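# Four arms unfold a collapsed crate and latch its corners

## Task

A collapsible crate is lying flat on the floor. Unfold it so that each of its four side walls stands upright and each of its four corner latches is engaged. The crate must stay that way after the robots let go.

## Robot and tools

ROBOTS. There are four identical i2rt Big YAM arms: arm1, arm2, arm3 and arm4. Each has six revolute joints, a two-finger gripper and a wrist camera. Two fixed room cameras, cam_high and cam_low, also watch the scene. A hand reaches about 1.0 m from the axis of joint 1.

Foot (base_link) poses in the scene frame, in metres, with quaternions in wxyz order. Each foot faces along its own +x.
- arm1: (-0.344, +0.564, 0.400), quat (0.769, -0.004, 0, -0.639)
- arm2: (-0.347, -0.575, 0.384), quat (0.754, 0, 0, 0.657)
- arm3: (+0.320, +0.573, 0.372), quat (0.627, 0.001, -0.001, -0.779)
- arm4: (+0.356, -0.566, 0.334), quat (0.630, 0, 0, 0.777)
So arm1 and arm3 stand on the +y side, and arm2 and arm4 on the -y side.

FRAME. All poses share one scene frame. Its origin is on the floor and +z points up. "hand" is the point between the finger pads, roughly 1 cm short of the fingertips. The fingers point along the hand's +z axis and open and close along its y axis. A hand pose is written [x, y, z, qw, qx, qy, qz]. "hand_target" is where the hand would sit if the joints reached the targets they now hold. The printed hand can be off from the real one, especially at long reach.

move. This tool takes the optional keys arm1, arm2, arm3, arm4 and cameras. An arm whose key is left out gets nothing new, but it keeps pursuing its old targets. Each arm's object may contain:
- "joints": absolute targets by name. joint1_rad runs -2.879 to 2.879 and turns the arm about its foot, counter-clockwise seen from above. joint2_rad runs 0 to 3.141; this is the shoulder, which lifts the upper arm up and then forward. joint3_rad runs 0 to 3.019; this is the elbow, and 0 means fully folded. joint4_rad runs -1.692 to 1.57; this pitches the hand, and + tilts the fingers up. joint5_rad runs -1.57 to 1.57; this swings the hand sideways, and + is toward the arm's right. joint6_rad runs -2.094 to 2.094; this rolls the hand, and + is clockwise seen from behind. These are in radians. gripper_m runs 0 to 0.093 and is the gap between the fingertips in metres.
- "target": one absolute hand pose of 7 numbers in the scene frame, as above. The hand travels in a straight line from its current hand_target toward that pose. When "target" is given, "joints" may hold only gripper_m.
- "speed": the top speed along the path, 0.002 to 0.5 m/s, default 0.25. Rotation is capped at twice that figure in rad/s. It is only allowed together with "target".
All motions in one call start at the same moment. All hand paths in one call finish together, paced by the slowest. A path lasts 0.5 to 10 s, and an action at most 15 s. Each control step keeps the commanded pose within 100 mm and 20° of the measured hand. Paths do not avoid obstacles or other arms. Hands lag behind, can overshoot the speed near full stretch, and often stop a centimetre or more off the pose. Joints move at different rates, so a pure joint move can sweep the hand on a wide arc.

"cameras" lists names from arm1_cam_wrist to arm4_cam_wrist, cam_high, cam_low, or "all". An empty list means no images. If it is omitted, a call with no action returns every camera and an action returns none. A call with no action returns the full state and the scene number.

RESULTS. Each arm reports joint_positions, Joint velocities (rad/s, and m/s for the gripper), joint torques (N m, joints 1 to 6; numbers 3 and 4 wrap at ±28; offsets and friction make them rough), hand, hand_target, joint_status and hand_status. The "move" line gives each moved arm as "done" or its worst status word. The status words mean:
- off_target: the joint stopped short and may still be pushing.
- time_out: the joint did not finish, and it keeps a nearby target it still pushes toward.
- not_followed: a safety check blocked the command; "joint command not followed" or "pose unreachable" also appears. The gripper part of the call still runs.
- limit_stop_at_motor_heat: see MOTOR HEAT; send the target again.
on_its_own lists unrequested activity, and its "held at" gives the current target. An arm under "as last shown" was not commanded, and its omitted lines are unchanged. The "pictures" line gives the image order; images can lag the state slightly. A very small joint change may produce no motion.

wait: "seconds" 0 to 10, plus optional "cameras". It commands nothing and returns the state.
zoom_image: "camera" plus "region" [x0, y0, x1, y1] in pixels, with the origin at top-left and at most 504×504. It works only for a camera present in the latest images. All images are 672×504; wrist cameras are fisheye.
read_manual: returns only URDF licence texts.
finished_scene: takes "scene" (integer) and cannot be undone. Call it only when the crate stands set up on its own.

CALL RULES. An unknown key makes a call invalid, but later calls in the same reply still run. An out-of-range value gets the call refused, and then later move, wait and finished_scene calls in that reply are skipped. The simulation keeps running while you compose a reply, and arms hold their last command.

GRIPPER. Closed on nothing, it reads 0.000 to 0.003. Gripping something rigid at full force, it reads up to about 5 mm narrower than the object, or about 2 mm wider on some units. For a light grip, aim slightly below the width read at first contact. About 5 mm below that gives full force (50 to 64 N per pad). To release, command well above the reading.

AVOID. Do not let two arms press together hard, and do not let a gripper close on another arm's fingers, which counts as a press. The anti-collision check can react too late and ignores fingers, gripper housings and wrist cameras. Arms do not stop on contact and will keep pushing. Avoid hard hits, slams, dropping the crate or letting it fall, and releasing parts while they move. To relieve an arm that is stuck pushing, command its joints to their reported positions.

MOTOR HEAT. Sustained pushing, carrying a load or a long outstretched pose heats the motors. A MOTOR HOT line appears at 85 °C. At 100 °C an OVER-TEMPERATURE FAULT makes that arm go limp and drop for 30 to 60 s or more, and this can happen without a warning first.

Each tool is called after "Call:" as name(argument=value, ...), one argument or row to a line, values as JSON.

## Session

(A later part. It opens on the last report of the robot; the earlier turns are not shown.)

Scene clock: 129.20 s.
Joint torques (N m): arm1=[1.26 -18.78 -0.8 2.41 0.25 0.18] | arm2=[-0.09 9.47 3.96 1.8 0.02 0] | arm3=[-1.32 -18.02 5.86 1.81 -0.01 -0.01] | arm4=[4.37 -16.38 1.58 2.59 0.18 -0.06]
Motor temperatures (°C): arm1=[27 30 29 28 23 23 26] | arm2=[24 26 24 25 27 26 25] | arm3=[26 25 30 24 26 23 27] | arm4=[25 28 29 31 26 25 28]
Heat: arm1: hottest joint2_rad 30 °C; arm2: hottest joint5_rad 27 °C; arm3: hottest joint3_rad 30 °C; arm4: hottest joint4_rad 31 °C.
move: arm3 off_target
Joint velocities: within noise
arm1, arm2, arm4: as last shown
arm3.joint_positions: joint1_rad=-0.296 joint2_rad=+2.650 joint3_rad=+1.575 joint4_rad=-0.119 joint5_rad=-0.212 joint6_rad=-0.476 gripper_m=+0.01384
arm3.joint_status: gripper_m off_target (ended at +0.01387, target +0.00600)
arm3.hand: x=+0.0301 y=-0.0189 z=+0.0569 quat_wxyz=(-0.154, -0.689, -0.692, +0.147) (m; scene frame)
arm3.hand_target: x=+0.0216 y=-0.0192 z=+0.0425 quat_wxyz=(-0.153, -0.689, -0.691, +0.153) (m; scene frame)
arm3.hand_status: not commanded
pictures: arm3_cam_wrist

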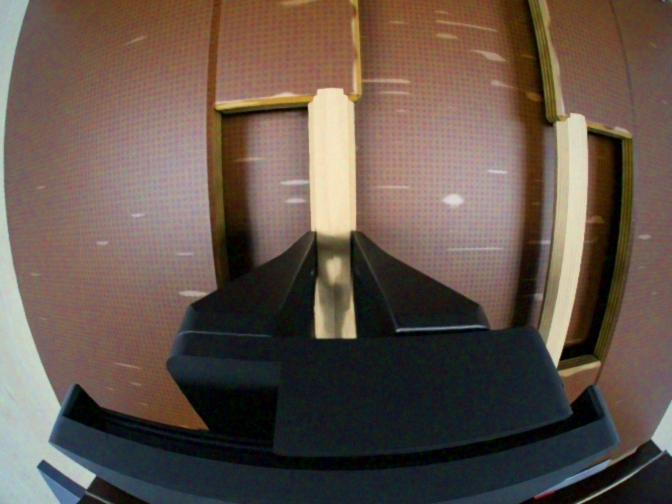

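Call:
move(
  arm3={"target":[0.034,-0.02,0.118,0.03,0.653,0.706,-0.27],"speed":0.12},
)

Call:
move(
  arm3={"target":[0.065,-0.02,0.175,-0.093,0.597,0.701,-0.38],"speed":0.12},
  cameras=["arm3_cam_wrist","cam_low","cam_high"],
)

Scene clock: 133.43 s.
Joint torques (N m): arm1=[1.85 -18.55 -0.87 2.3 0.26 0.17] | arm2=[-0.03 9.41 3.97 1.78 0.02 0] | arm3=[0.26 -24 1.01 1.16 0.79 -0.11] | arm4=[4.25 -16.32 1.58 2.56 0.08 -0.06]
Motor temperatures (°C): arm1=[27 30 29 28 23 23 26] | arm2=[24 26 24 25 27 26 25] | arm3=[26 25 30 24 26 23 27] | arm4=[25 28 28 31 26 25 28]
Heat: arm1: hottest joint2_rad 30 °C; arm2: hottest joint5_rad 27 °C; arm3: hottest joint3_rad 30 °C; arm4: hottest joint4_rad 31 °C.
move: arm3 off_target
Joint velocities: within noise
arm1.joint_positions: joint1_rad=+0.850 joint2_rad=+2.576 joint3_rad=+0.871 joint4_rad=+1.350 joint5_rad=+1.037 joint6_rad=-1.264 gripper_m=+0.01557
arm1.joint_status: not commanded
arm1.hand: x=-0.0095 y=+0.1894 z=+0.2412 quat_wxyz=(+0.012, -0.009, -0.765, +0.644) (m; scene frame)
arm1.hand_target: x=-0.0049 y=+0.1984 z=+0.2423 quat_wxyz=(+0.004, -0.002, -0.765, +0.644) (m; scene frame)
arm1.hand_status: not commanded
arm2, arm4: as last shown
arm3.joint_positions: joint1_rad=-0.207 joint2_rad=+2.565 joint3_rad=+1.417 joint4_rad=+0.098 joint5_rad=+0.089 joint6_rad=-0.507 gripper_m=+0.01356
arm3.joint_status: not commanded
arm3.hand: x=+0.0377 y=-0.0181 z=+0.0874 quat_wxyz=(-0.041, -0.662, -0.703, +0.257) (m; scene frame)
arm3.hand_target: x=+0.0403 y=-0.0240 z=+0.1158 quat_wxyz=(-0.035, -0.651, -0.709, +0.269) (m; scene frame)
arm3.hand_status: off_target (0.031 m and 2.3 deg from the pose sent, 0.061 m and 20.5 deg at the start)
arm4.joint_positions: joint1_rad=+0.860 joint2_rad=+2.363 joint3_rad=+0.859 joint4_rad=+1.121 joint5_rad=+1.073 joint6_rad=-1.231 gripper_m=+0.01650
arm4.hand: x=-0.0171 y=-0.1857 z=+0.2426 quat_wxyz=(-0.641, +0.768, -0.014, +0.012) (m; scene frame)
pictures: none

Scene clock: 135.63 s.
Joint torques (N m): arm1=[1.2 -18.73 -0.81 2.33 0.21 0.19] | arm2=[-0.09 9.41 3.96 1.78 0.02 0] | arm3=[0.44 -19.37 2.54 2.44 0.45 0.03] | arm4=[4.07 -16.32 1.87 2.39 -0.11 -0.06]
Motor temperatures (°C): arm1=[27 30 29 28 23 23 26] | arm2=[24 26 24 25 27 26 25] | arm3=[26 25 30 24 26 23 27] | arm4=[25 28 28 31 26 25 28]
Heat: arm1: hottest joint2_rad 30 °C; arm2: hottest joint5_rad 27 °C; arm3: hottest joint3_rad 30 °C; arm4: hottest joint4_rad 31 °C.
move: arm3 off_target
Joint velocities: within noise
arm1.joint_positions: joint1_rad=+0.858 joint2_rad=+2.576 joint3_rad=+0.868 joint4_rad=+1.351 joint5_rad=+1.039 joint6_rad=-1.264 gripper_m=+0.01557
arm1.joint_status: not commanded
arm1.hand: x=-0.0080 y=+0.1926 z=+0.2411 quat_wxyz=(+0.011, -0.006, -0.765, +0.644) (m; scene frame)
arm1.hand_target: x=-0.0055 y=+0.1982 z=+0.2423 quat_wxyz=(+0.005, -0.002, -0.765, +0.643) (m; scene frame)
arm1.hand_status: not commanded
arm2: as last shown
arm3.joint_positions: joint1_rad=-0.089 joint2_rad=+2.423 joint3_rad=+1.245 joint4_rad=+0.276 joint5_rad=+0.454 joint6_rad=-0.616 gripper_m=+0.00612
arm3.joint_status: not commanded
arm3.on_its_own: gripper_m moved -0.00743 to your old target +0.00600
arm3.hand: x=+0.0556 y=-0.0148 z=+0.1658 quat_wxyz=(+0.098, -0.602, -0.700, +0.370) (m; scene frame)
arm3.hand_target: x=+0.0616 y=-0.0196 z=+0.1744 quat_wxyz=(+0.096, -0.594, -0.703, +0.380) (m; scene frame)
arm3.hand_status: off_target (0.014 m and 1.4 deg from the pose sent, 0.092 m and 22.2 deg at the start)
arm4.joint_positions: joint1_rad=+0.861 joint2_rad=+2.363 joint3_rad=+0.854 joint4_rad=+1.126 joint5_rad=+1.087 joint6_rad=-1.231 gripper_m=+0.01650
arm4.joint_status: not commanded
arm4.hand: x=-0.0138 y=-0.1870 z=+0.2433 quat_wxyz=(-0.642, +0.766, -0.018, +0.016) (m; scene frame)
arm4.hand_target: x=-0.0253 y=-0.1990 z=+0.2447 quat_wxyz=(-0.644, +0.765, +0.001, +0.007) (m; scene frame)
arm4.hand_status: not commanded
pictures: arm3_cam_wrist, cam_high, cam_low

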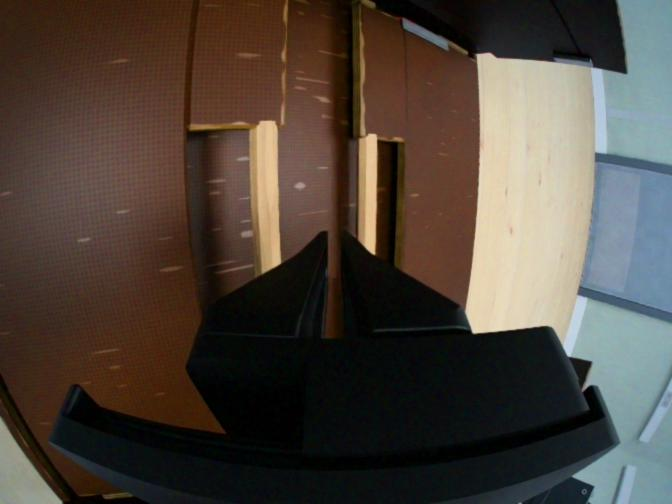

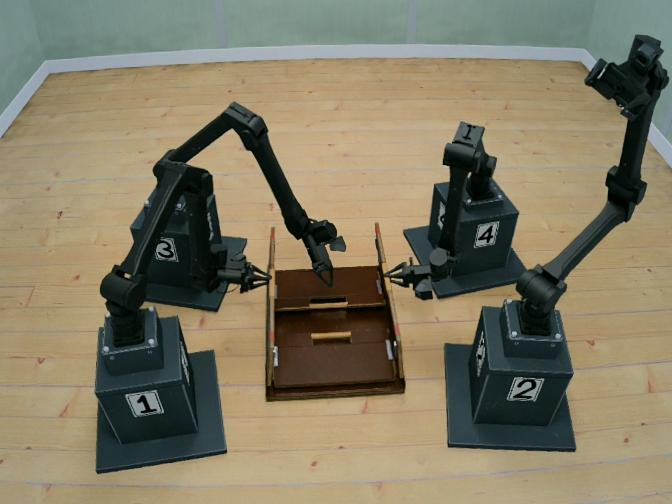

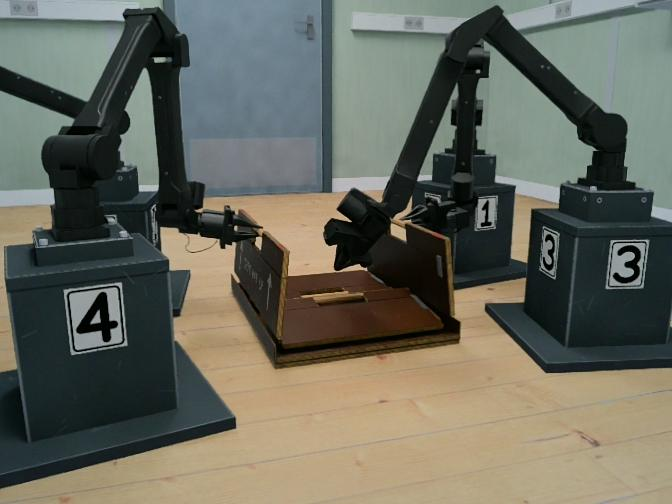

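Call:
move(
  arm1={"target":[-0.004,0.212,0.244,0,0,0.766,-0.643],"speed":0.1},
  arm4={"target":[-0.027,-0.216,0.246,-0.643,0.766,0,0],"speed":0.1},
  arm3={"target":[0.03,-0.02,0.14,0.153,0.69,0.69,-0.153],"speed":0.2,"joints":{"gripper_m":0.042}},
  cameras=["arm3_cam_wrist","cam_high","cam_low"],
)

Call:
zoom_image(
  camera="cam_high",
  region=[240, 210, 430, 420],
)

Call:
zoom_image(
  camera="cam_low",
  region=[220, 180, 480, 380],
)

Scene clock: 141.50 s.
Joint torques (N m): arm1=[2.08 -18.49 -1.11 2.28 0.16 0.27] | arm2=[-0.15 9.41 3.96 1.8 0.02 0] | arm3=[-0.97 -17.26 6.98 0.72 -0.18 0.14] | arm4=[4.84 -16.85 1.21 1.65 -0.21 0.31]
Motor temperatures (°C): arm1=[27 30 29 28 23 23 26] | arm2=[24 26 24 25 27 26 25] | arm3=[26 26 30 24 26 23 27] | arm4=[25 28 28 31 26 25 28]
Heat: arm1: hottest joint2_rad 30 °C; arm2: hottest joint5_rad 27 °C; arm3: hottest joint3_rad 30 °C; arm4: hottest joint4_rad 31 °C.
move: arm1 off_target; arm3 off_target; arm4 off_target
Joint velocities: within noise
arm1.joint_positions: joint1_rad=+0.873 joint2_rad=+2.574 joint3_rad=+0.861 joint4_rad=+1.351 joint5_rad=+1.057 joint6_rad=-1.256 gripper_m=+0.01543
arm1.joint_status: not commanded
arm1.hand: x=-0.0079 y=+0.1992 z=+0.2420 quat_wxyz=(+0.012, -0.007, -0.764, +0.645) (m; scene frame)
arm1.hand_target: x=+0.0000 y=+0.2096 z=+0.2449 quat_wxyz=(-0.003, -0.002, -0.764, +0.645) (m; scene frame)
arm1.hand_status: off_target (0.014 m and 1.7 deg from the pose sent, 0.020 m and 1.4 deg at the start)
arm2: as last shown
arm3.joint_positions: joint1_rad=-0.291 joint2_rad=+2.423 joint3_rad=+1.423 joint4_rad=-0.168 joint5_rad=-0.198 joint6_rad=-0.468 gripper_m=+0.04188
arm3.joint_status: all done
arm3.hand: x=+0.0331 y=-0.0144 z=+0.1528 quat_wxyz=(-0.152, -0.689, -0.690, +0.161) (m; scene frame)
arm3.hand_target: x=+0.0273 y=-0.0166 z=+0.1401 quat_wxyz=(-0.152, -0.696, -0.685, +0.155) (m; scene frame)
arm3.hand_status: off_target (0.014 m and 0.9 deg from the pose sent, 0.037 m and 39.6 deg at the start)
arm4.joint_positions: joint1_rad=+0.886 joint2_rad=+2.360 joint3_rad=+0.837 joint4_rad=+1.131 joint5_rad=+1.111 joint6_rad=-1.222 gripper_m=+0.01650
arm4.joint_status: not commanded
arm4.hand: x=-0.0133 y=-0.1991 z=+0.2441 quat_wxyz=(-0.644, +0.765, -0.016, +0.018) (m; scene frame)
arm4.hand_target: x=-0.0267 y=-0.2155 z=+0.2463 quat_wxyz=(-0.643, +0.766, -0.002, -0.002) (m; scene frame)
arm4.hand_status: off_target (0.022 m and 2.8 deg from the pose sent, 0.032 m and 2.7 deg at the start)
pictures: arm3_cam_wrist, cam_high, cam_low

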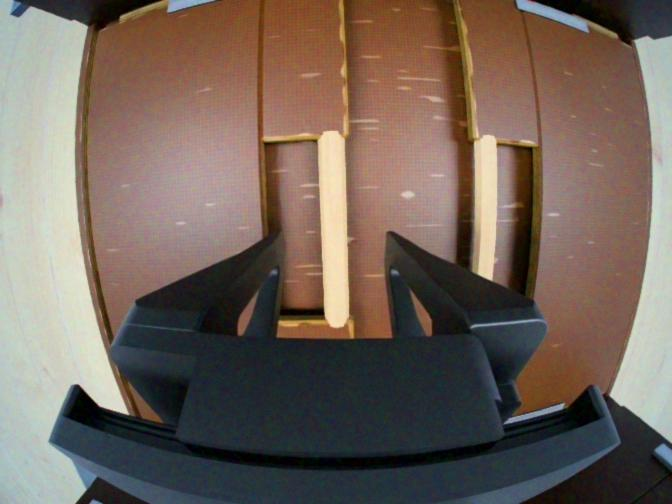

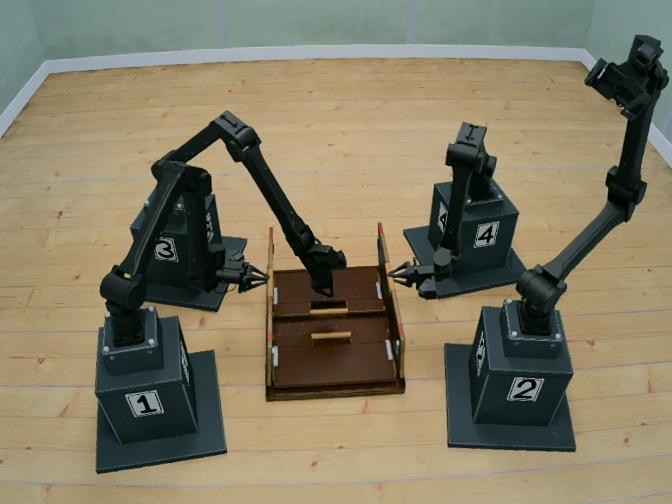

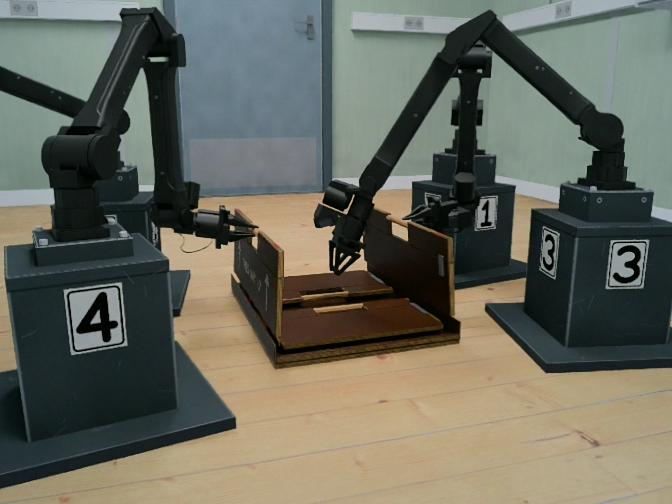

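Scaled by 2.400 from the camera's 672x504 image, which has a finer 960x720 frame.

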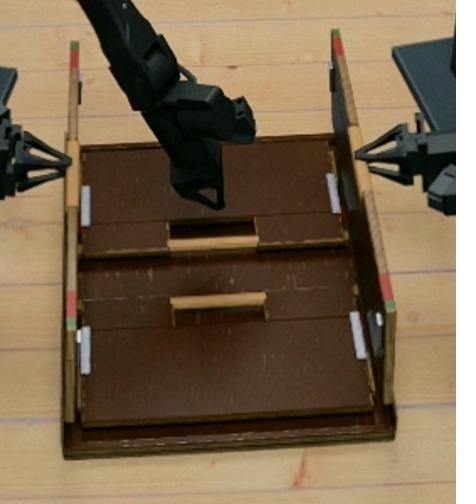

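Scaled by 1.938 from the camera's 672x504 image, which has a finer 960x720 frame.

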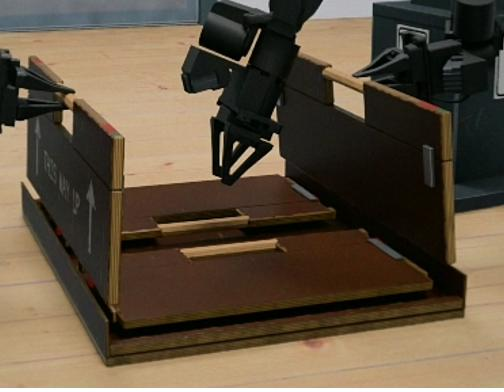

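Call:
move(
  arm3={"target":[0.024,-0.022,0.07,0.074,0.703,0.703,-0.074],"speed":0.2},
)

Call:
move(
  arm3={"target":[0.021,-0.022,0.03,0.074,0.703,0.703,-0.074],"speed":0.06},
  cameras=["arm3_cam_wrist","cam_low"],
)

Call:
zoom_image(
  camera="cam_low",
  region=[280, 230, 420, 340],
)

Scene clock: 145.07 s.
Joint torques (N m): arm1=[1.85 -19.14 -1.21 2.37 0.15 0.32] | arm2=[-0.09 9.35 3.96 1.8 0.02 0] | arm3=[0.26 -19.19 7.05 0.36 0.15 -0.07] | arm4=[4.84 -16.85 1.21 1.62 -0.21 0.31]
Motor temperatures (°C): arm1=[27 30 29 28 23 23 26] | arm2=[24 26 24 25 27 26 25] | arm3=[26 26 30 24 26 23 27] | arm4=[25 28 28 31 26 25 28]
Heat: arm1: hottest joint2_rad 30 °C; arm2: hottest joint5_rad 27 °C; arm3: hottest joint3_rad 30 °C; arm4: hottest joint4_rad 31 °C.
move: arm3 off_target
Joint velocities: within noise
arm1, arm2, arm4: as last shown
arm3.joint_positions: joint1_rad=-0.276 joint2_rad=+2.618 joint3_rad=+1.693 joint4_rad=-0.445 joint5_rad=-0.098 joint6_rad=-0.468 gripper_m=+0.04188
arm3.joint_status: not commanded
arm3.hand: x=+0.0228 y=-0.0189 z=+0.0845 quat_wxyz=(-0.078, -0.707, -0.698, +0.080) (m; scene frame)
arm3.hand_target: x=+0.0286 y=-0.0235 z=+0.0717 quat_wxyz=(-0.074, -0.701, -0.706, +0.075) (m; scene frame)
arm3.hand_status: off_target (0.015 m and 1.1 deg from the pose sent, 0.084 m and 13.5 deg at the start)
pictures: none

Scene clock: 146.60 s.
Joint torques (N m): arm1=[2.43 -19.08 -1.28 2.26 0.19 0.28] | arm2=[-0.09 9.41 3.97 1.78 0.02 0] | arm3=[-1.08 -18.61 6.79 1.16 0.09 -0.06] | arm4=[4.84 -16.85 1.21 1.63 -0.21 0.31]
Motor temperatures (°C): arm1=[27 30 29 28 23 23 26] | arm2=[24 26 24 25 27 26 25] | arm3=[26 26 30 24 26 23 27] | arm4=[25 28 28 31 26 25 28]
Heat: arm1: hottest joint2_rad 30 °C; arm2: hottest joint5_rad 27 °C; arm3: hottest joint3_rad 30 °C; arm4: hottest joint4_rad 31 °C.
move: arm3 off_target
Joint velocities: within noise
arm1, arm4: as last shown
arm2.joint_positions: joint1_rad=+0.742 joint2_rad=+0.378 joint3_rad=+1.702 joint4_rad=-1.262 joint5_rad=-0.142 joint6_rad=-0.320 gripper_m=+0.09396
arm2.joint_status: not commanded
arm2.hand: x=-0.3865 y=-0.5610 z=+1.1031 quat_wxyz=(-0.397, +0.664, -0.167, -0.611) (m; scene frame)
arm2.hand_target: x=-0.3859 y=-0.5619 z=+1.1085 quat_wxyz=(-0.399, +0.660, -0.165, -0.614) (m; scene frame)
arm2.hand_status: not commanded
arm3.joint_positions: joint1_rad=-0.276 joint2_rad=+2.711 joint3_rad=+1.762 joint4_rad=-0.445 joint5_rad=-0.096 joint6_rad=-0.471 gripper_m=+0.04188
arm3.joint_status: not commanded
arm3.hand: x=+0.0241 y=-0.0162 z=+0.0434 quat_wxyz=(-0.073, -0.708, -0.699, +0.069) (m; scene frame)
arm3.hand_target: x=+0.0216 y=-0.0203 z=+0.0297 quat_wxyz=(-0.073, -0.704, -0.703, +0.074) (m; scene frame)
arm3.hand_status: off_target (0.015 m and 0.9 deg from the pose sent, 0.055 m and 1.1 deg at the start)
pictures: arm3_cam_wrist, cam_low

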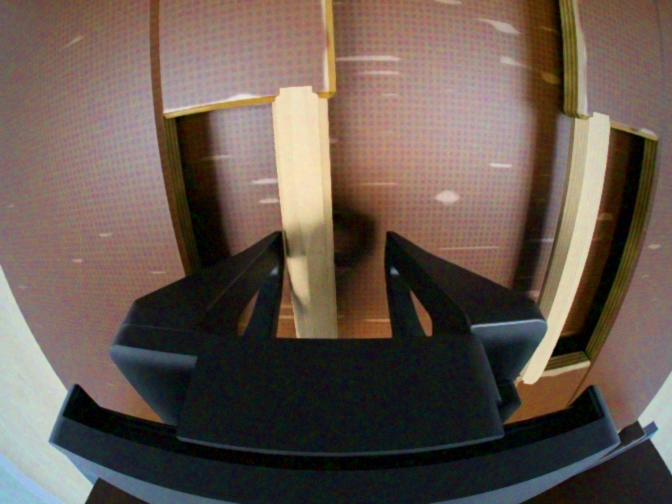

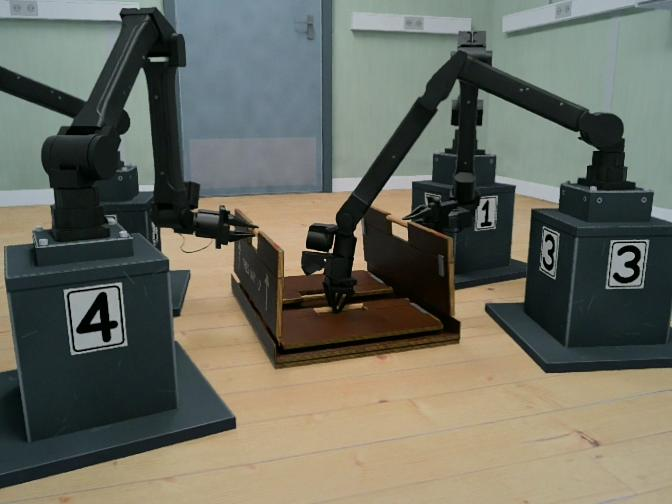

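Scaled by 3.600 from the camera's 672x504 image, which has a finer 960x720 frame.

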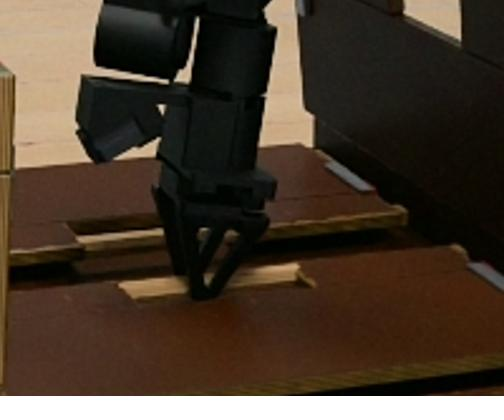

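Call:
move(
  arm3={"target":[0.032,-0.022,0.03,0.074,0.703,0.703,-0.074],"speed":0.06},
)

Call:
move(
  arm3={"joints":{"gripper_m":0.002}},
  cameras=["arm3_cam_wrist"],
)

Scene clock: 149.07 s.
Joint torques (N m): arm1=[2.32 -18.9 -1.06 2.41 0.17 0.31] | arm2=[-0.09 9.41 3.96 1.8 0.02 0] | arm3=[0.32 -19.37 5.45 1.29 0.14 0.08] | arm4=[4.89 -16.85 1.22 1.62 -0.21 0.31]
Motor temperatures (°C): arm1=[27 31 29 28 23 23 26] | arm2=[24 26 24 25 27 26 25] | arm3=[26 27 30 24 26 23 27] | arm4=[25 29 28 31 26 25 28]
Heat: arm1: hottest joint2_rad 31 °C; arm2: hottest joint5_rad 27 °C; arm3: hottest joint3_rad 30 °C; arm4: hottest joint4_rad 31 °C.
move: arm3 off_target
Joint velocities: within noise
arm1, arm2, arm4: as last shown
arm3.joint_positions: joint1_rad=-0.278 joint2_rad=+2.711 joint3_rad=+1.762 joint4_rad=-0.434 joint5_rad=-0.096 joint6_rad=-0.481 gripper_m=+0.04188
arm3.joint_status: not commanded
arm3.hand: x=+0.0219 y=-0.0180 z=+0.0439 quat_wxyz=(-0.074, -0.704, -0.702, +0.074) (m; scene frame)
arm3.hand_target: x=+0.0293 y=-0.0198 z=+0.0304 quat_wxyz=(-0.073, -0.702, -0.705, +0.074) (m; scene frame)
arm3.hand_status: off_target (0.018 m and 0.2 deg from the pose sent, 0.017 m and 0.9 deg at the start)
pictures: none

Scene clock: 149.73 s.
Joint torques (N m): arm1=[1.85 -18.84 -1.03 2.36 0.17 0.29] | arm2=[-0.09 9.41 3.97 1.8 0.03 0] | arm3=[-0.38 -19.19 5.27 1.7 0.24 0.21] | arm4=[4.84 -16.91 1.22 1.63 -0.21 0.31]
Motor temperatures (°C): arm1=[27 31 29 28 23 23 26] | arm2=[24 26 24 25 27 26 25] | arm3=[26 27 30 24 26 23 27] | arm4=[25 29 28 31 26 25 28]
Heat: arm1: hottest joint2_rad 31 °C; arm2: hottest joint5_rad 27 °C; arm3: hottest joint3_rad 30 °C; arm4: hottest joint4_rad 31 °C.
move: arm3 off_target
Joint velocities: within noise
arm1, arm2, arm4: as last shown
arm3.joint_positions: joint1_rad=-0.262 joint2_rad=+2.711 joint3_rad=+1.762 joint4_rad=-0.438 joint5_rad=-0.107 joint6_rad=-0.488 gripper_m=+0.01649
arm3.joint_status: gripper_m off_target (ended at +0.01653, target +0.00200)
arm3.hand: x=+0.0332 y=-0.0224 z=+0.0439 quat_wxyz=(-0.079, -0.696, -0.710, +0.070) (m; scene frame)
arm3.hand_target: x=+0.0326 y=-0.0221 z=+0.0313 quat_wxyz=(-0.078, -0.700, -0.706, +0.074) (m; scene frame)
arm3.hand_status: not commanded
pictures: arm3_cam_wrist

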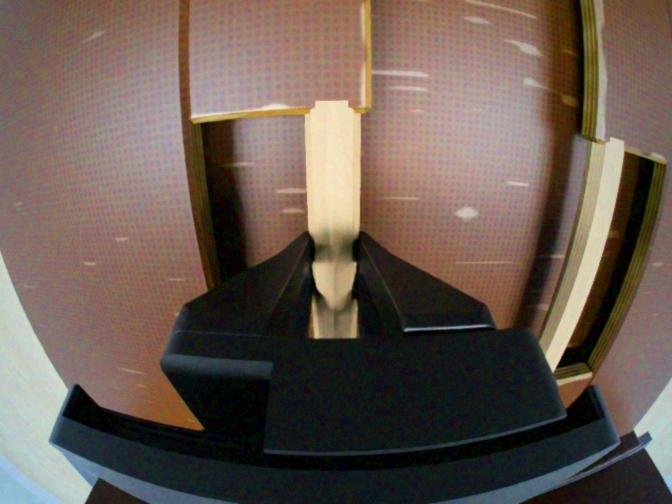

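Call:
move(
  arm3={"target":[0.040,-0.022,0.10,0.0,0.683,0.707,-0.183],"speed":0.1},
  cameras=["arm3_cam_wrist","cam_low"],
)

Scene clock: 153.37 s.
Joint torques (N m): arm1=[1.14 -18.67 -1.21 2.17 0.11 0.23] | arm2=[-0.03 9.41 3.96 1.8 0.03 0] | arm3=[0.85 -22.83 2.11 0.96 1.08 0.24] | arm4=[4.89 -16.91 1.21 1.63 -0.21 0.31]
Motor temperatures (°C): arm1=[27 31 28 28 23 23 26] | arm2=[24 26 24 25 27 26 25] | arm3=[26 27 30 24 26 23 27] | arm4=[25 29 28 31 26 25 28]
Heat: arm1: hottest joint2_rad 31 °C; arm2: hottest joint5_rad 27 °C; arm3: hottest joint3_rad 30 °C; arm4: hottest joint4_rad 31 °C.
move: arm3 off_target
Joint velocities: within noise
arm1.joint_positions: joint1_rad=+0.883 joint2_rad=+2.573 joint3_rad=+0.850 joint4_rad=+1.353 joint5_rad=+1.059 joint6_rad=-1.253 gripper_m=+0.01530
arm1.joint_status: not commanded
arm1.hand: x=-0.0085 y=+0.2043 z=+0.2420 quat_wxyz=(+0.012, -0.003, -0.765, +0.644) (m; scene frame)
arm1.hand_target: x=-0.0044 y=+0.2122 z=+0.2433 quat_wxyz=(+0.001, +0.001, -0.766, +0.643) (m; scene frame)
arm1.hand_status: not commanded
arm2, arm4: as last shown
arm3.joint_positions: joint1_rad=-0.201 joint2_rad=+2.588 joint3_rad=+1.559 joint4_rad=-0.205 joint5_rad=+0.106 joint6_rad=-0.481 gripper_m=+0.01646
arm3.joint_status: not commanded
arm3.hand: x=+0.0377 y=-0.0208 z=+0.0818 quat_wxyz=(-0.007, -0.680, -0.712, +0.174) (m; scene frame)
arm3.hand_target: x=+0.0407 y=-0.0228 z=+0.0984 quat_wxyz=(+0.001, -0.682, -0.708, +0.182) (m; scene frame)
arm3.hand_status: off_target (0.018 m and 1.5 deg from the pose sent, 0.056 m and 15.9 deg at the start)
pictures: arm3_cam_wrist, cam_low

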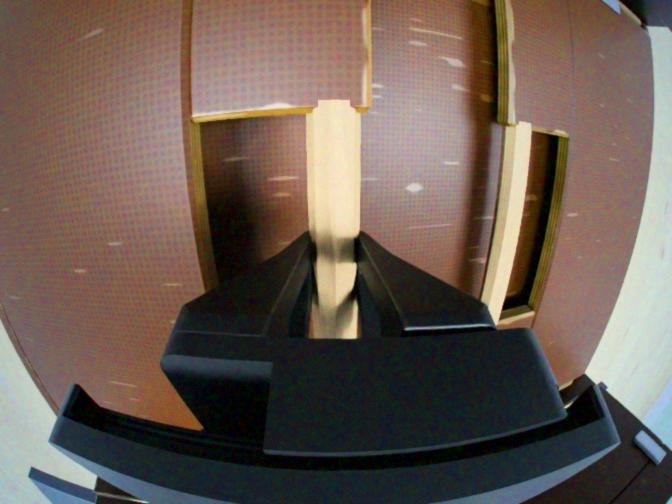

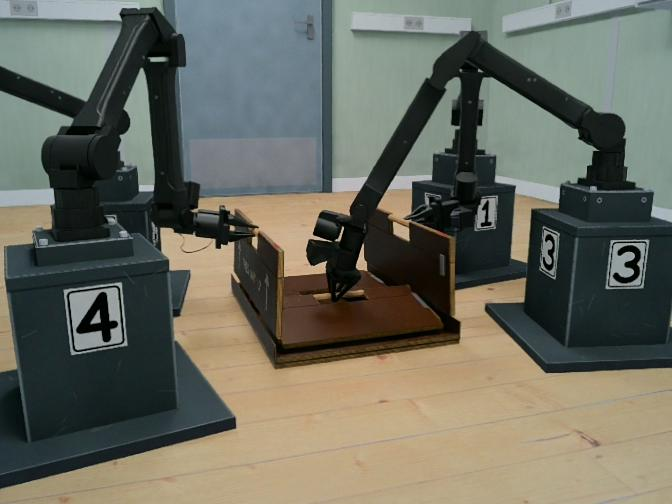

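Call:
move(
  arm3={"target":[0.052,-0.022,0.148,-0.062,0.664,0.704,-0.242],"speed":0.1},
)

Call:
move(
  arm3={"target":[0.070,-0.022,0.182,-0.123,0.640,0.696,-0.299],"speed":0.1},
  cameras=["arm3_cam_wrist","cam_low"],
)

Scene clock: 156.57 s.
Joint torques (N m): arm1=[0.62 -18.08 -0.55 2.18 -0.2 0.18] | arm2=[-0.15 9.41 3.95 1.78 0.02 0] | arm3=[0.67 -25.29 1.05 -0.01 1.41 0.24] | arm4=[3.96 -16.5 1.91 1.62 -0.42 0.28]
Motor temperatures (°C): arm1=[27 31 28 28 23 23 26] | arm2=[24 26 24 25 27 26 25] | arm3=[26 27 30 24 26 23 27] | arm4=[25 29 28 31 26 25 28]
Heat: arm1: hottest joint2_rad 31 °C; arm2: hottest joint5_rad 27 °C; arm3: hottest joint3_rad 30 °C; arm4: hottest joint4_rad 31 °C.
move: arm3 off_target
Joint velocities: within noise
arm1.joint_positions: joint1_rad=+0.898 joint2_rad=+2.570 joint3_rad=+0.838 joint4_rad=+1.358 joint5_rad=+1.068 joint6_rad=-1.247 gripper_m=+0.01513
arm1.joint_status: not commanded
arm1.hand: x=-0.0082 y=+0.2114 z=+0.2434 quat_wxyz=(+0.010, -0.001, -0.765, +0.644) (m; scene frame)
arm1.hand_target: x=-0.0010 y=+0.2151 z=+0.2440 quat_wxyz=(-0.003, +0.004, -0.766, +0.643) (m; scene frame)
arm1.hand_status: not commanded
arm2: as last shown
arm3.joint_positions: joint1_rad=-0.149 joint2_rad=+2.530 joint3_rad=+1.470 joint4_rad=-0.104 joint5_rad=+0.273 joint6_rad=-0.481 gripper_m=+0.01644
arm3.joint_status: not commanded
arm3.hand: x=+0.0441 y=-0.0201 z=+0.1078 quat_wxyz=(+0.053, -0.666, -0.707, +0.234) (m; scene frame)
arm3.hand_target: x=+0.0455 y=-0.0231 z=+0.1456 quat_wxyz=(+0.062, -0.667, -0.701, +0.246) (m; scene frame)
arm3.hand_status: off_target (0.041 m and 1.5 deg from the pose sent, 0.068 m and 11.3 deg at the start)
arm4.joint_positions: joint1_rad=+0.896 joint2_rad=+2.357 joint3_rad=+0.828 joint4_rad=+1.131 joint5_rad=+1.117 joint6_rad=-1.216 gripper_m=+0.01650
arm4.joint_status: not commanded
arm4.hand: x=-0.0132 y=-0.2046 z=+0.2445 quat_wxyz=(-0.644, +0.765, -0.015, +0.016) (m; scene frame)
arm4.hand_target: x=-0.0266 y=-0.2154 z=+0.2463 quat_wxyz=(-0.643, +0.766, -0.003, -0.003) (m; scene frame)
arm4.hand_status: not commanded
pictures: none

Scene clock: 158.07 s.
Joint torques (N m): arm1=[0.67 -18.61 -0.02 1.95 -0.31 0.26] | arm2=[-0.09 9.47 3.95 1.78 0.02 0] | arm3=[0.73 -24.82 1.48 0.5 1.38 0.13] | arm4=[3.66 -16.38 2.21 1.62 -0.51 0.25]
Motor temperatures (°C): arm1=[27 31 28 28 23 23 26] | arm2=[24 26 24 25 27 26 25] | arm3=[26 27 30 24 26 23 27] | arm4=[25 29 28 31 26 25 28]
Heat: arm1: hottest joint2_rad 31 °C; arm2: hottest joint5_rad 27 °C; arm3: hottest joint3_rad 30 °C; arm4: hottest joint4_rad 31 °C.
move: arm3 off_target
Joint velocities: within noise
arm1.joint_positions: joint1_rad=+0.904 joint2_rad=+2.570 joint3_rad=+0.833 joint4_rad=+1.361 joint5_rad=+1.070 joint6_rad=-1.244 gripper_m=+0.01504
arm1.joint_status: not commanded
arm1.hand: x=-0.0079 y=+0.2143 z=+0.2436 quat_wxyz=(+0.008, +0.000, -0.765, +0.644) (m; scene frame)
arm1.hand_target: x=-0.0005 y=+0.2156 z=+0.2440 quat_wxyz=(-0.005, +0.003, -0.766, +0.643) (m; scene frame)
arm1.hand_status: not commanded
arm2: as last shown
arm3.joint_positions: joint1_rad=-0.078 joint2_rad=+2.455 joint3_rad=+1.388 joint4_rad=-0.050 joint5_rad=+0.457 joint6_rad=-0.481 gripper_m=+0.01643
arm3.joint_status: not commanded
arm3.hand: x=+0.0610 y=-0.0193 z=+0.1471 quat_wxyz=(+0.118, -0.645, -0.699, +0.286) (m; scene frame)
arm3.hand_target: x=+0.0679 y=-0.0232 z=+0.1802 quat_wxyz=(+0.124, -0.641, -0.696, +0.299) (m; scene frame)
arm3.hand_status: off_target (0.036 m and 1.7 deg from the pose sent, 0.079 m and 11.5 deg at the start)
arm4.joint_positions: joint1_rad=+0.901 joint2_rad=+2.355 joint3_rad=+0.825 joint4_rad=+1.131 joint5_rad=+1.120 joint6_rad=-1.214 gripper_m=+0.01650
arm4.joint_status: not commanded
arm4.hand: x=-0.0134 y=-0.2067 z=+0.2449 quat_wxyz=(-0.644, +0.765, -0.014, +0.016) (m; scene frame)
arm4.hand_target: x=-0.0269 y=-0.2153 z=+0.2466 quat_wxyz=(-0.644, +0.765, -0.004, -0.003) (m; scene frame)
arm4.hand_status: not commanded
pictures: arm3_cam_wrist, cam_low

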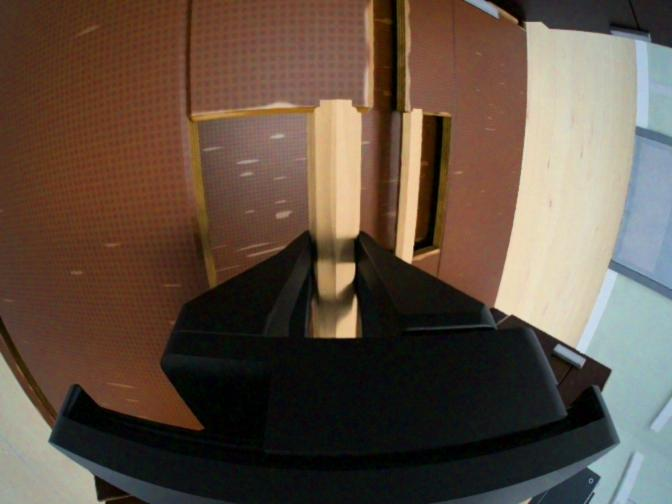

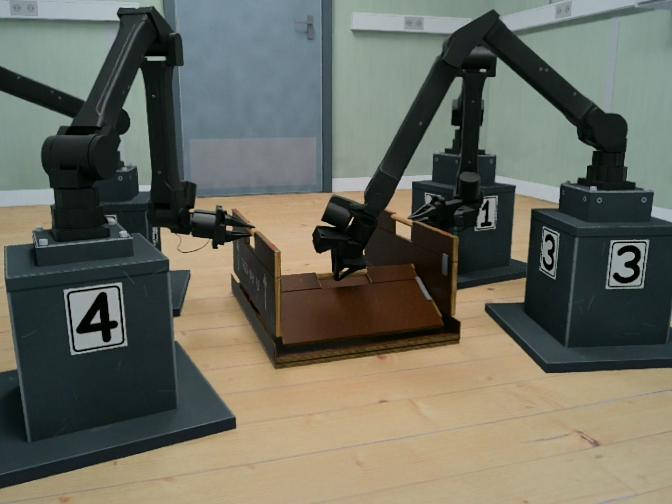

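Call:
move(
  arm3={"target":[0.110,-0.022,0.230,-0.183,0.579,0.683,-0.406],"speed":0.1},
  cameras=["arm3_cam_wrist","cam_low"],
)

Call:
move(
  arm3={"target":[0.154,-0.022,0.255,-0.242,0.5,0.664,-0.5],"speed":0.1},
  cameras=["arm3_cam_wrist","cam_low","cam_high"],
)

Scene clock: 162.37 s.
Joint torques (N m): arm1=[0.26 -18.49 0.18 2.04 -0.37 0.18] | arm2=[-0.09 9.41 3.96 1.78 0.02 0] | arm3=[2.02 -23.59 0.9 1.66 1.39 -0.07] | arm4=[3.49 -16.32 2.24 1.61 -0.59 0.24]
Motor temperatures (°C): arm1=[27 31 28 28 23 23 26] | arm2=[24 26 24 25 27 26 25] | arm3=[26 28 29 24 27 23 28] | arm4=[25 29 28 31 26 25 28]
Heat: arm1: hottest joint2_rad 31 °C; arm2: hottest joint5_rad 27 °C; arm3: hottest joint3_rad 29 °C; arm4: hottest joint4_rad 31 °C.
move: arm3 off_target
Joint velocities: within noise
arm1.joint_positions: joint1_rad=+0.906 joint2_rad=+2.570 joint3_rad=+0.831 joint4_rad=+1.361 joint5_rad=+1.071 joint6_rad=-1.242 gripper_m=+0.01504
arm1.joint_status: not commanded
arm1.hand: x=-0.0082 y=+0.2151 z=+0.2435 quat_wxyz=(+0.008, +0.000, -0.765, +0.644) (m; scene frame)
arm1.hand_target: x=-0.0009 y=+0.2157 z=+0.2439 quat_wxyz=(-0.005, +0.003, -0.766, +0.643) (m; scene frame)
arm1.hand_status: not commanded
arm2: as last shown
arm3.joint_positions: joint1_rad=+0.029 joint2_rad=+2.384 joint3_rad=+1.246 joint4_rad=+0.169 joint5_rad=+0.694 joint6_rad=-0.545 gripper_m=+0.01644
arm3.joint_status: not commanded
arm3.hand: x=+0.0960 y=-0.0166 z=+0.1939 quat_wxyz=(+0.182, -0.595, -0.681, +0.386) (m; scene frame)
arm3.hand_target: x=+0.1081 y=-0.0217 z=+0.2264 quat_wxyz=(+0.184, -0.582, -0.682, +0.403) (m; scene frame)
arm3.hand_status: off_target (0.039 m and 2.9 deg from the pose sent, 0.096 m and 17.5 deg at the start)
arm4.joint_positions: joint1_rad=+0.902 joint2_rad=+2.355 joint3_rad=+0.823 joint4_rad=+1.131 joint5_rad=+1.122 joint6_rad=-1.213 gripper_m=+0.01650
arm4.joint_status: not commanded
arm4.hand: x=-0.0131 y=-0.2076 z=+0.2447 quat_wxyz=(-0.644, +0.765, -0.014, +0.016) (m; scene frame)
arm4.hand_target: x=-0.0264 y=-0.2152 z=+0.2464 quat_wxyz=(-0.643, +0.766, -0.004, -0.003) (m; scene frame)
arm4.hand_status: not commanded
pictures: arm3_cam_wrist, cam_low

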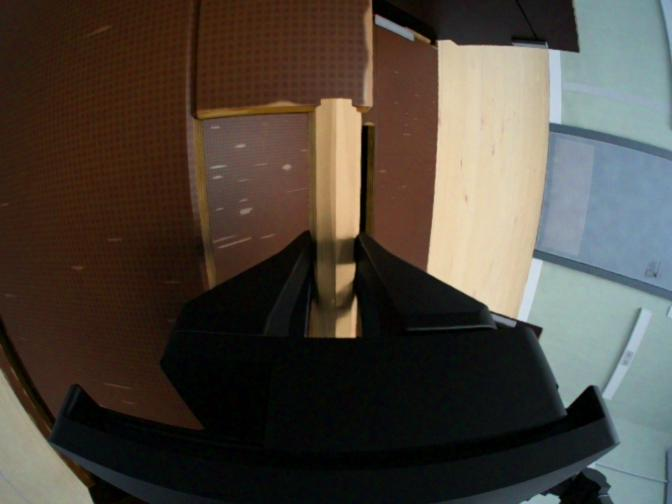

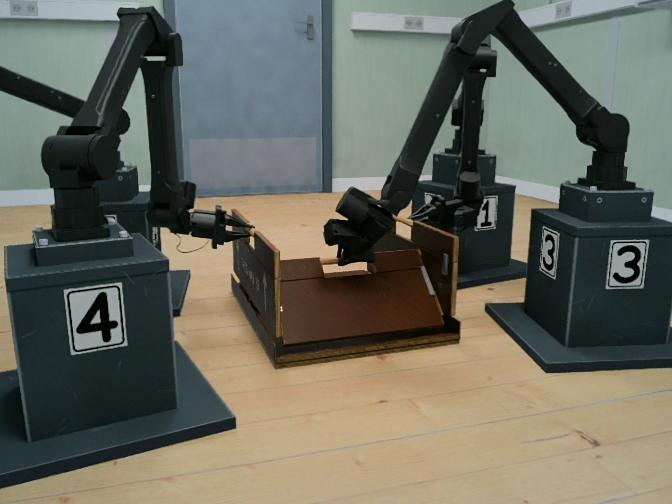

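Scene clock: 164.57 s.
Joint torques (N m): arm1=[0.26 -17.9 -0.05 1.94 -0.39 0.16] | arm2=[-0.09 9.41 3.96 1.78 0.02 0] | arm3=[2.02 -20.42 1.72 3.23 1.52 -0.43] | arm4=[3.49 -16.26 2.29 1.61 -0.6 0.24]
Motor temperatures (°C): arm1=[27 31 28 28 23 23 26] | arm2=[24 26 24 25 27 26 25] | arm3=[26 28 29 24 27 23 28] | arm4=[25 29 28 31 26 25 28]
Heat: arm1: hottest joint2_rad 31 °C; arm2: hottest joint5_rad 27 °C; arm3: hottest joint3_rad 29 °C; arm4: hottest joint4_rad 31 °C.
move: arm3 off_target
Joint velocities: within noise
arm1, arm2: as last shown
arm1.hand_target: x=-0.0009 y=+0.2154 z=+0.2438 quat_wxyz=(-0.004, +0.002, -0.766, +0.643) (m; scene frame)
arm3.joint_positions: joint1_rad=+0.140 joint2_rad=+2.381 joint3_rad=+1.141 joint4_rad=+0.487 joint5_rad=+0.904 joint6_rad=-0.731 gripper_m=+0.01645
arm3.joint_status: not commanded
arm3.hand: x=+0.1386 y=-0.0137 z=+0.2273 quat_wxyz=(+0.238, -0.521, -0.664, +0.480) (m; scene frame)
arm3.hand_target: x=+0.1531 y=-0.0224 z=+0.2534 quat_wxyz=(+0.243, -0.500, -0.665, +0.499) (m; scene frame)
arm3.hand_status: off_target (0.033 m and 3.4 deg from the pose sent, 0.084 m and 18.5 deg at the start)
arm4.joint_positions: joint1_rad=+0.904 joint2_rad=+2.355 joint3_rad=+0.823 joint4_rad=+1.131 joint5_rad=+1.122 joint6_rad=-1.213 gripper_m=+0.01650
arm4.joint_status: not commanded
arm4.hand: x=-0.0137 y=-0.2081 z=+0.2447 quat_wxyz=(-0.644, +0.765, -0.013, +0.016) (m; scene frame)
arm4.hand_target: x=-0.0270 y=-0.2155 z=+0.2463 quat_wxyz=(-0.643, +0.766, -0.003, -0.003) (m; scene frame)
arm4.hand_status: not commanded
pictures: arm3_cam_wrist, cam_high, cam_low

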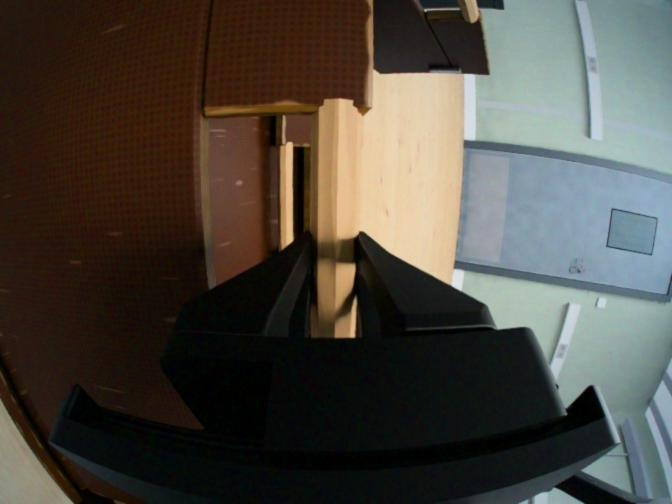

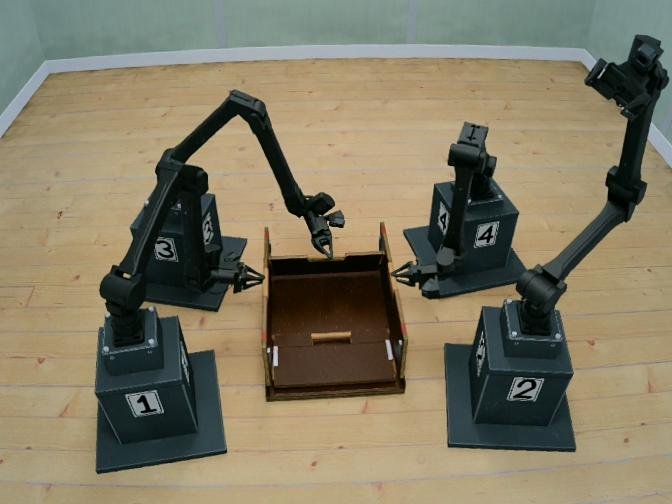

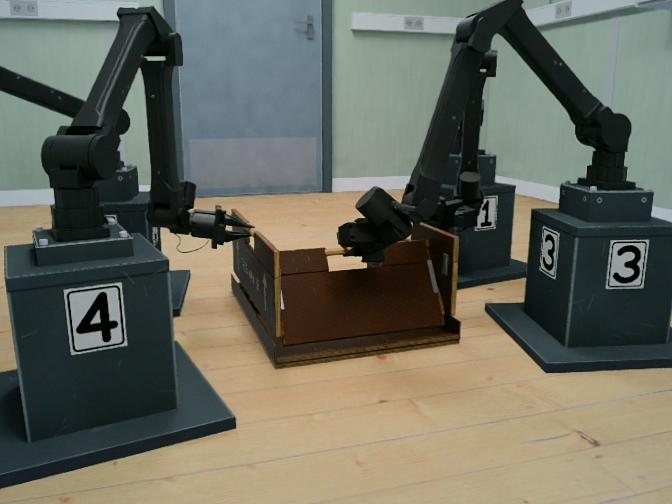

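Call:
move(
  arm3={"target":[0.200,-0.022,0.265,-0.316,0.44,0.632,-0.553],"speed":0.1},
)

Call:
move(
  arm3={"target":[0.238,-0.022,0.262,-0.316,0.44,0.632,-0.553],"speed":0.08},
  cameras=["arm3_cam_wrist","cam_low","cam_high"],
)

Call:
zoom_image(
  camera="cam_high",
  region=[240, 200, 430, 410],
)

Call:
zoom_image(
  camera="cam_low",
  region=[220, 180, 480, 380],
)

Scene clock: 168.37 s.
Joint torques (N m): arm1=[-0.15 -17.96 0.1 1.95 -0.37 0.25] | arm2=[-0.09 9.47 3.96 1.78 0.03 -0.01] | arm3=[2.9 -18.84 2.58 3.51 1.01 -0.63] | arm4=[3.43 -16.26 2.35 1.62 -0.61 0.24]
Motor temperatures (°C): arm1=[27 31 28 28 23 23 26] | arm2=[24 26 24 25 27 26 25] | arm3=[26 28 29 24 27 23 28] | arm4=[25 30 27 31 26 25 28]
Heat: arm1: hottest joint2_rad 31 °C; arm2: hottest joint5_rad 27 °C; arm3: hottest joint3_rad 29 °C; arm4: hottest joint4_rad 31 °C.
move: arm3 off_target
Joint velocities: within noise
arm1: as last shown
arm1.hand_target: x=-0.0008 y=+0.2153 z=+0.2439 quat_wxyz=(-0.005, +0.002, -0.766, +0.643) (m; scene frame)
arm2.joint_positions: joint1_rad=+0.742 joint2_rad=+0.378 joint3_rad=+1.702 joint4_rad=-1.262 joint5_rad=-0.142 joint6_rad=-0.320 gripper_m=+0.09396
arm2.joint_status: not commanded
arm2.hand: x=-0.3865 y=-0.5610 z=+1.1031 quat_wxyz=(-0.397, +0.664, -0.167, -0.611) (m; scene frame)
arm2.hand_target: x=-0.3859 y=-0.5619 z=+1.1085 quat_wxyz=(-0.399, +0.660, -0.165, -0.614) (m; scene frame)
arm2.hand_status: not commanded
arm3.joint_positions: joint1_rad=+0.243 joint2_rad=+2.446 joint3_rad=+1.139 joint4_rad=+0.761 joint5_rad=+1.137 joint6_rad=-0.958 gripper_m=+0.01645
arm3.joint_status: not commanded
arm3.hand: x=+0.1781 y=-0.0121 z=+0.2469 quat_wxyz=(+0.314, -0.466, -0.627, +0.539) (m; scene frame)
arm3.hand_target: x=+0.1988 y=-0.0234 z=+0.2656 quat_wxyz=(+0.316, -0.442, -0.632, +0.552) (m; scene frame)
arm3.hand_status: off_target (0.030 m and 3.4 deg from the pose sent, 0.073 m and 15.9 deg at the start)
arm4.joint_positions: joint1_rad=+0.904 joint2_rad=+2.355 joint3_rad=+0.823 joint4_rad=+1.131 joint5_rad=+1.123 joint6_rad=-1.213 gripper_m=+0.01650
arm4.joint_status: not commanded
arm4.hand: x=-0.0134 y=-0.2081 z=+0.2448 quat_wxyz=(-0.644, +0.764, -0.014, +0.016) (m; scene frame)
arm4.hand_target: x=-0.0269 y=-0.2153 z=+0.2465 quat_wxyz=(-0.644, +0.765, -0.004, -0.003) (m; scene frame)
arm4.hand_status: not commanded
pictures: none

Scene clock: 169.50 s.
Joint torques (N m): arm1=[0.15 -17.85 0.08 1.99 -0.4 0.19] | arm2=[0.03 9.41 3.97 1.77 0.02 0] | arm3=[4.84 -19.02 3 1.06 0.77 0.04] | arm4=[3.43 -16.32 2.33 1.61 -0.61 0.24]
Motor temperatures (°C): arm1=[27 31 28 28 23 23 26] | arm2=[24 26 24 25 27 26 25] | arm3=[26 28 29 24 27 23 28] | arm4=[25 30 27 31 26 25 28]
Heat: arm1: hottest joint2_rad 31 °C; arm2: hottest joint5_rad 27 °C; arm3: hottest joint3_rad 29 °C; arm4: hottest joint4_rad 31 °C.
move: arm3 off_target
Joint velocities: within noise
arm1, arm2, arm4: as last shown
arm1.hand_target: x=-0.0008 y=+0.2152 z=+0.2439 quat_wxyz=(-0.005, +0.002, -0.766, +0.643) (m; scene frame)
arm3.joint_positions: joint1_rad=+0.285 joint2_rad=+2.446 joint3_rad=+1.145 joint4_rad=+0.743 joint5_rad=+1.204 joint6_rad=-0.947 gripper_m=+0.01645
arm3.joint_status: not commanded
arm3.hand: x=+0.1982 y=-0.0102 z=+0.2517 quat_wxyz=(+0.329, -0.462, -0.619, +0.544) (m; scene frame)
arm3.hand_target: x=+0.2366 y=-0.0216 z=+0.2618 quat_wxyz=(+0.316, -0.440, -0.632, +0.554) (m; scene frame)
arm3.hand_status: off_target (0.043 m and 3.5 deg from the pose sent, 0.063 m and 3.4 deg at the start)
pictures: arm3_cam_wrist, cam_high, cam_low

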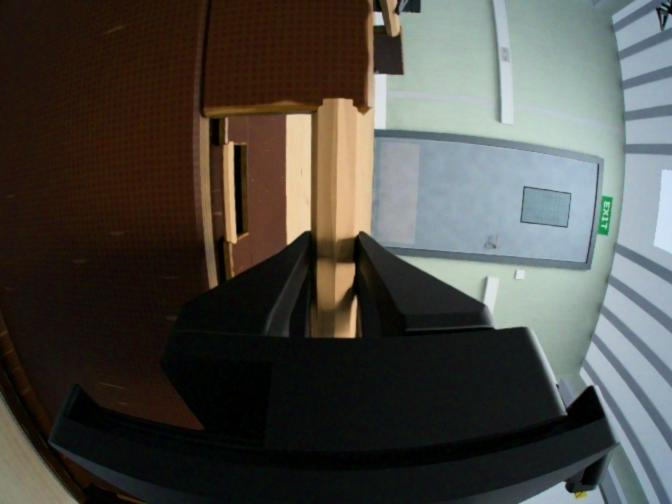

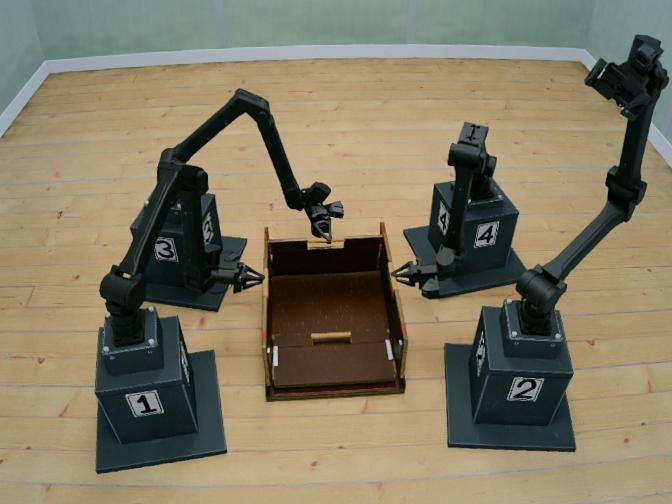

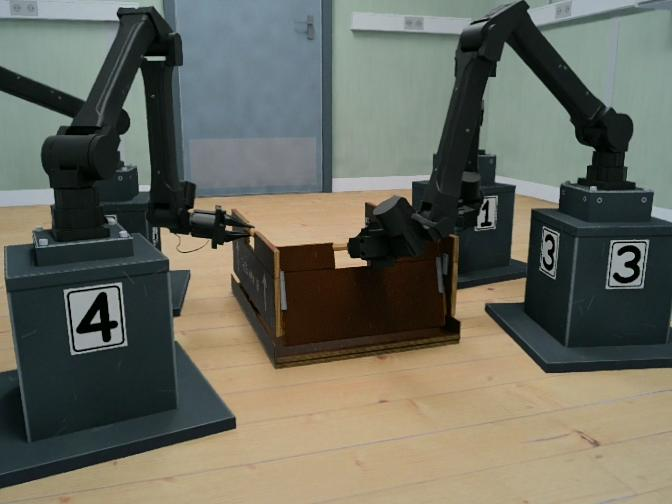

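Scaled by 2.400 from the camera's 672x504 image, which has a finer 960x720 frame.

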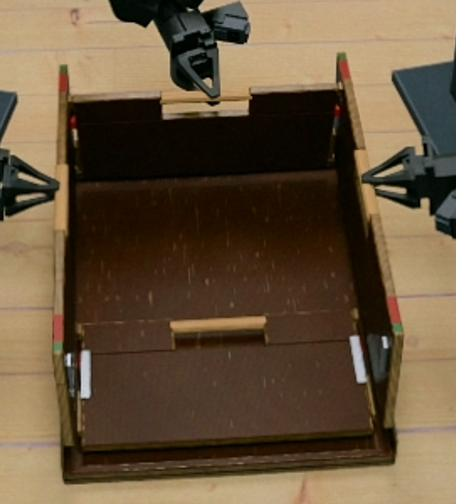

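Scaled by 1.938 from the camera's 672x504 image, which has a finer 960x720 frame.

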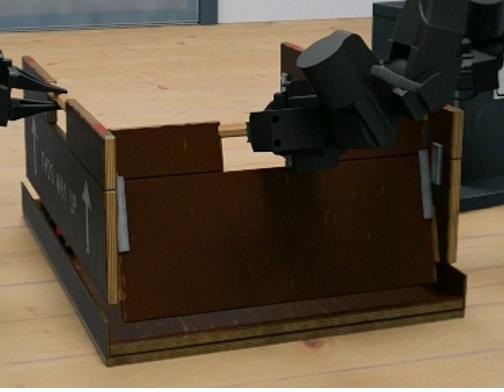

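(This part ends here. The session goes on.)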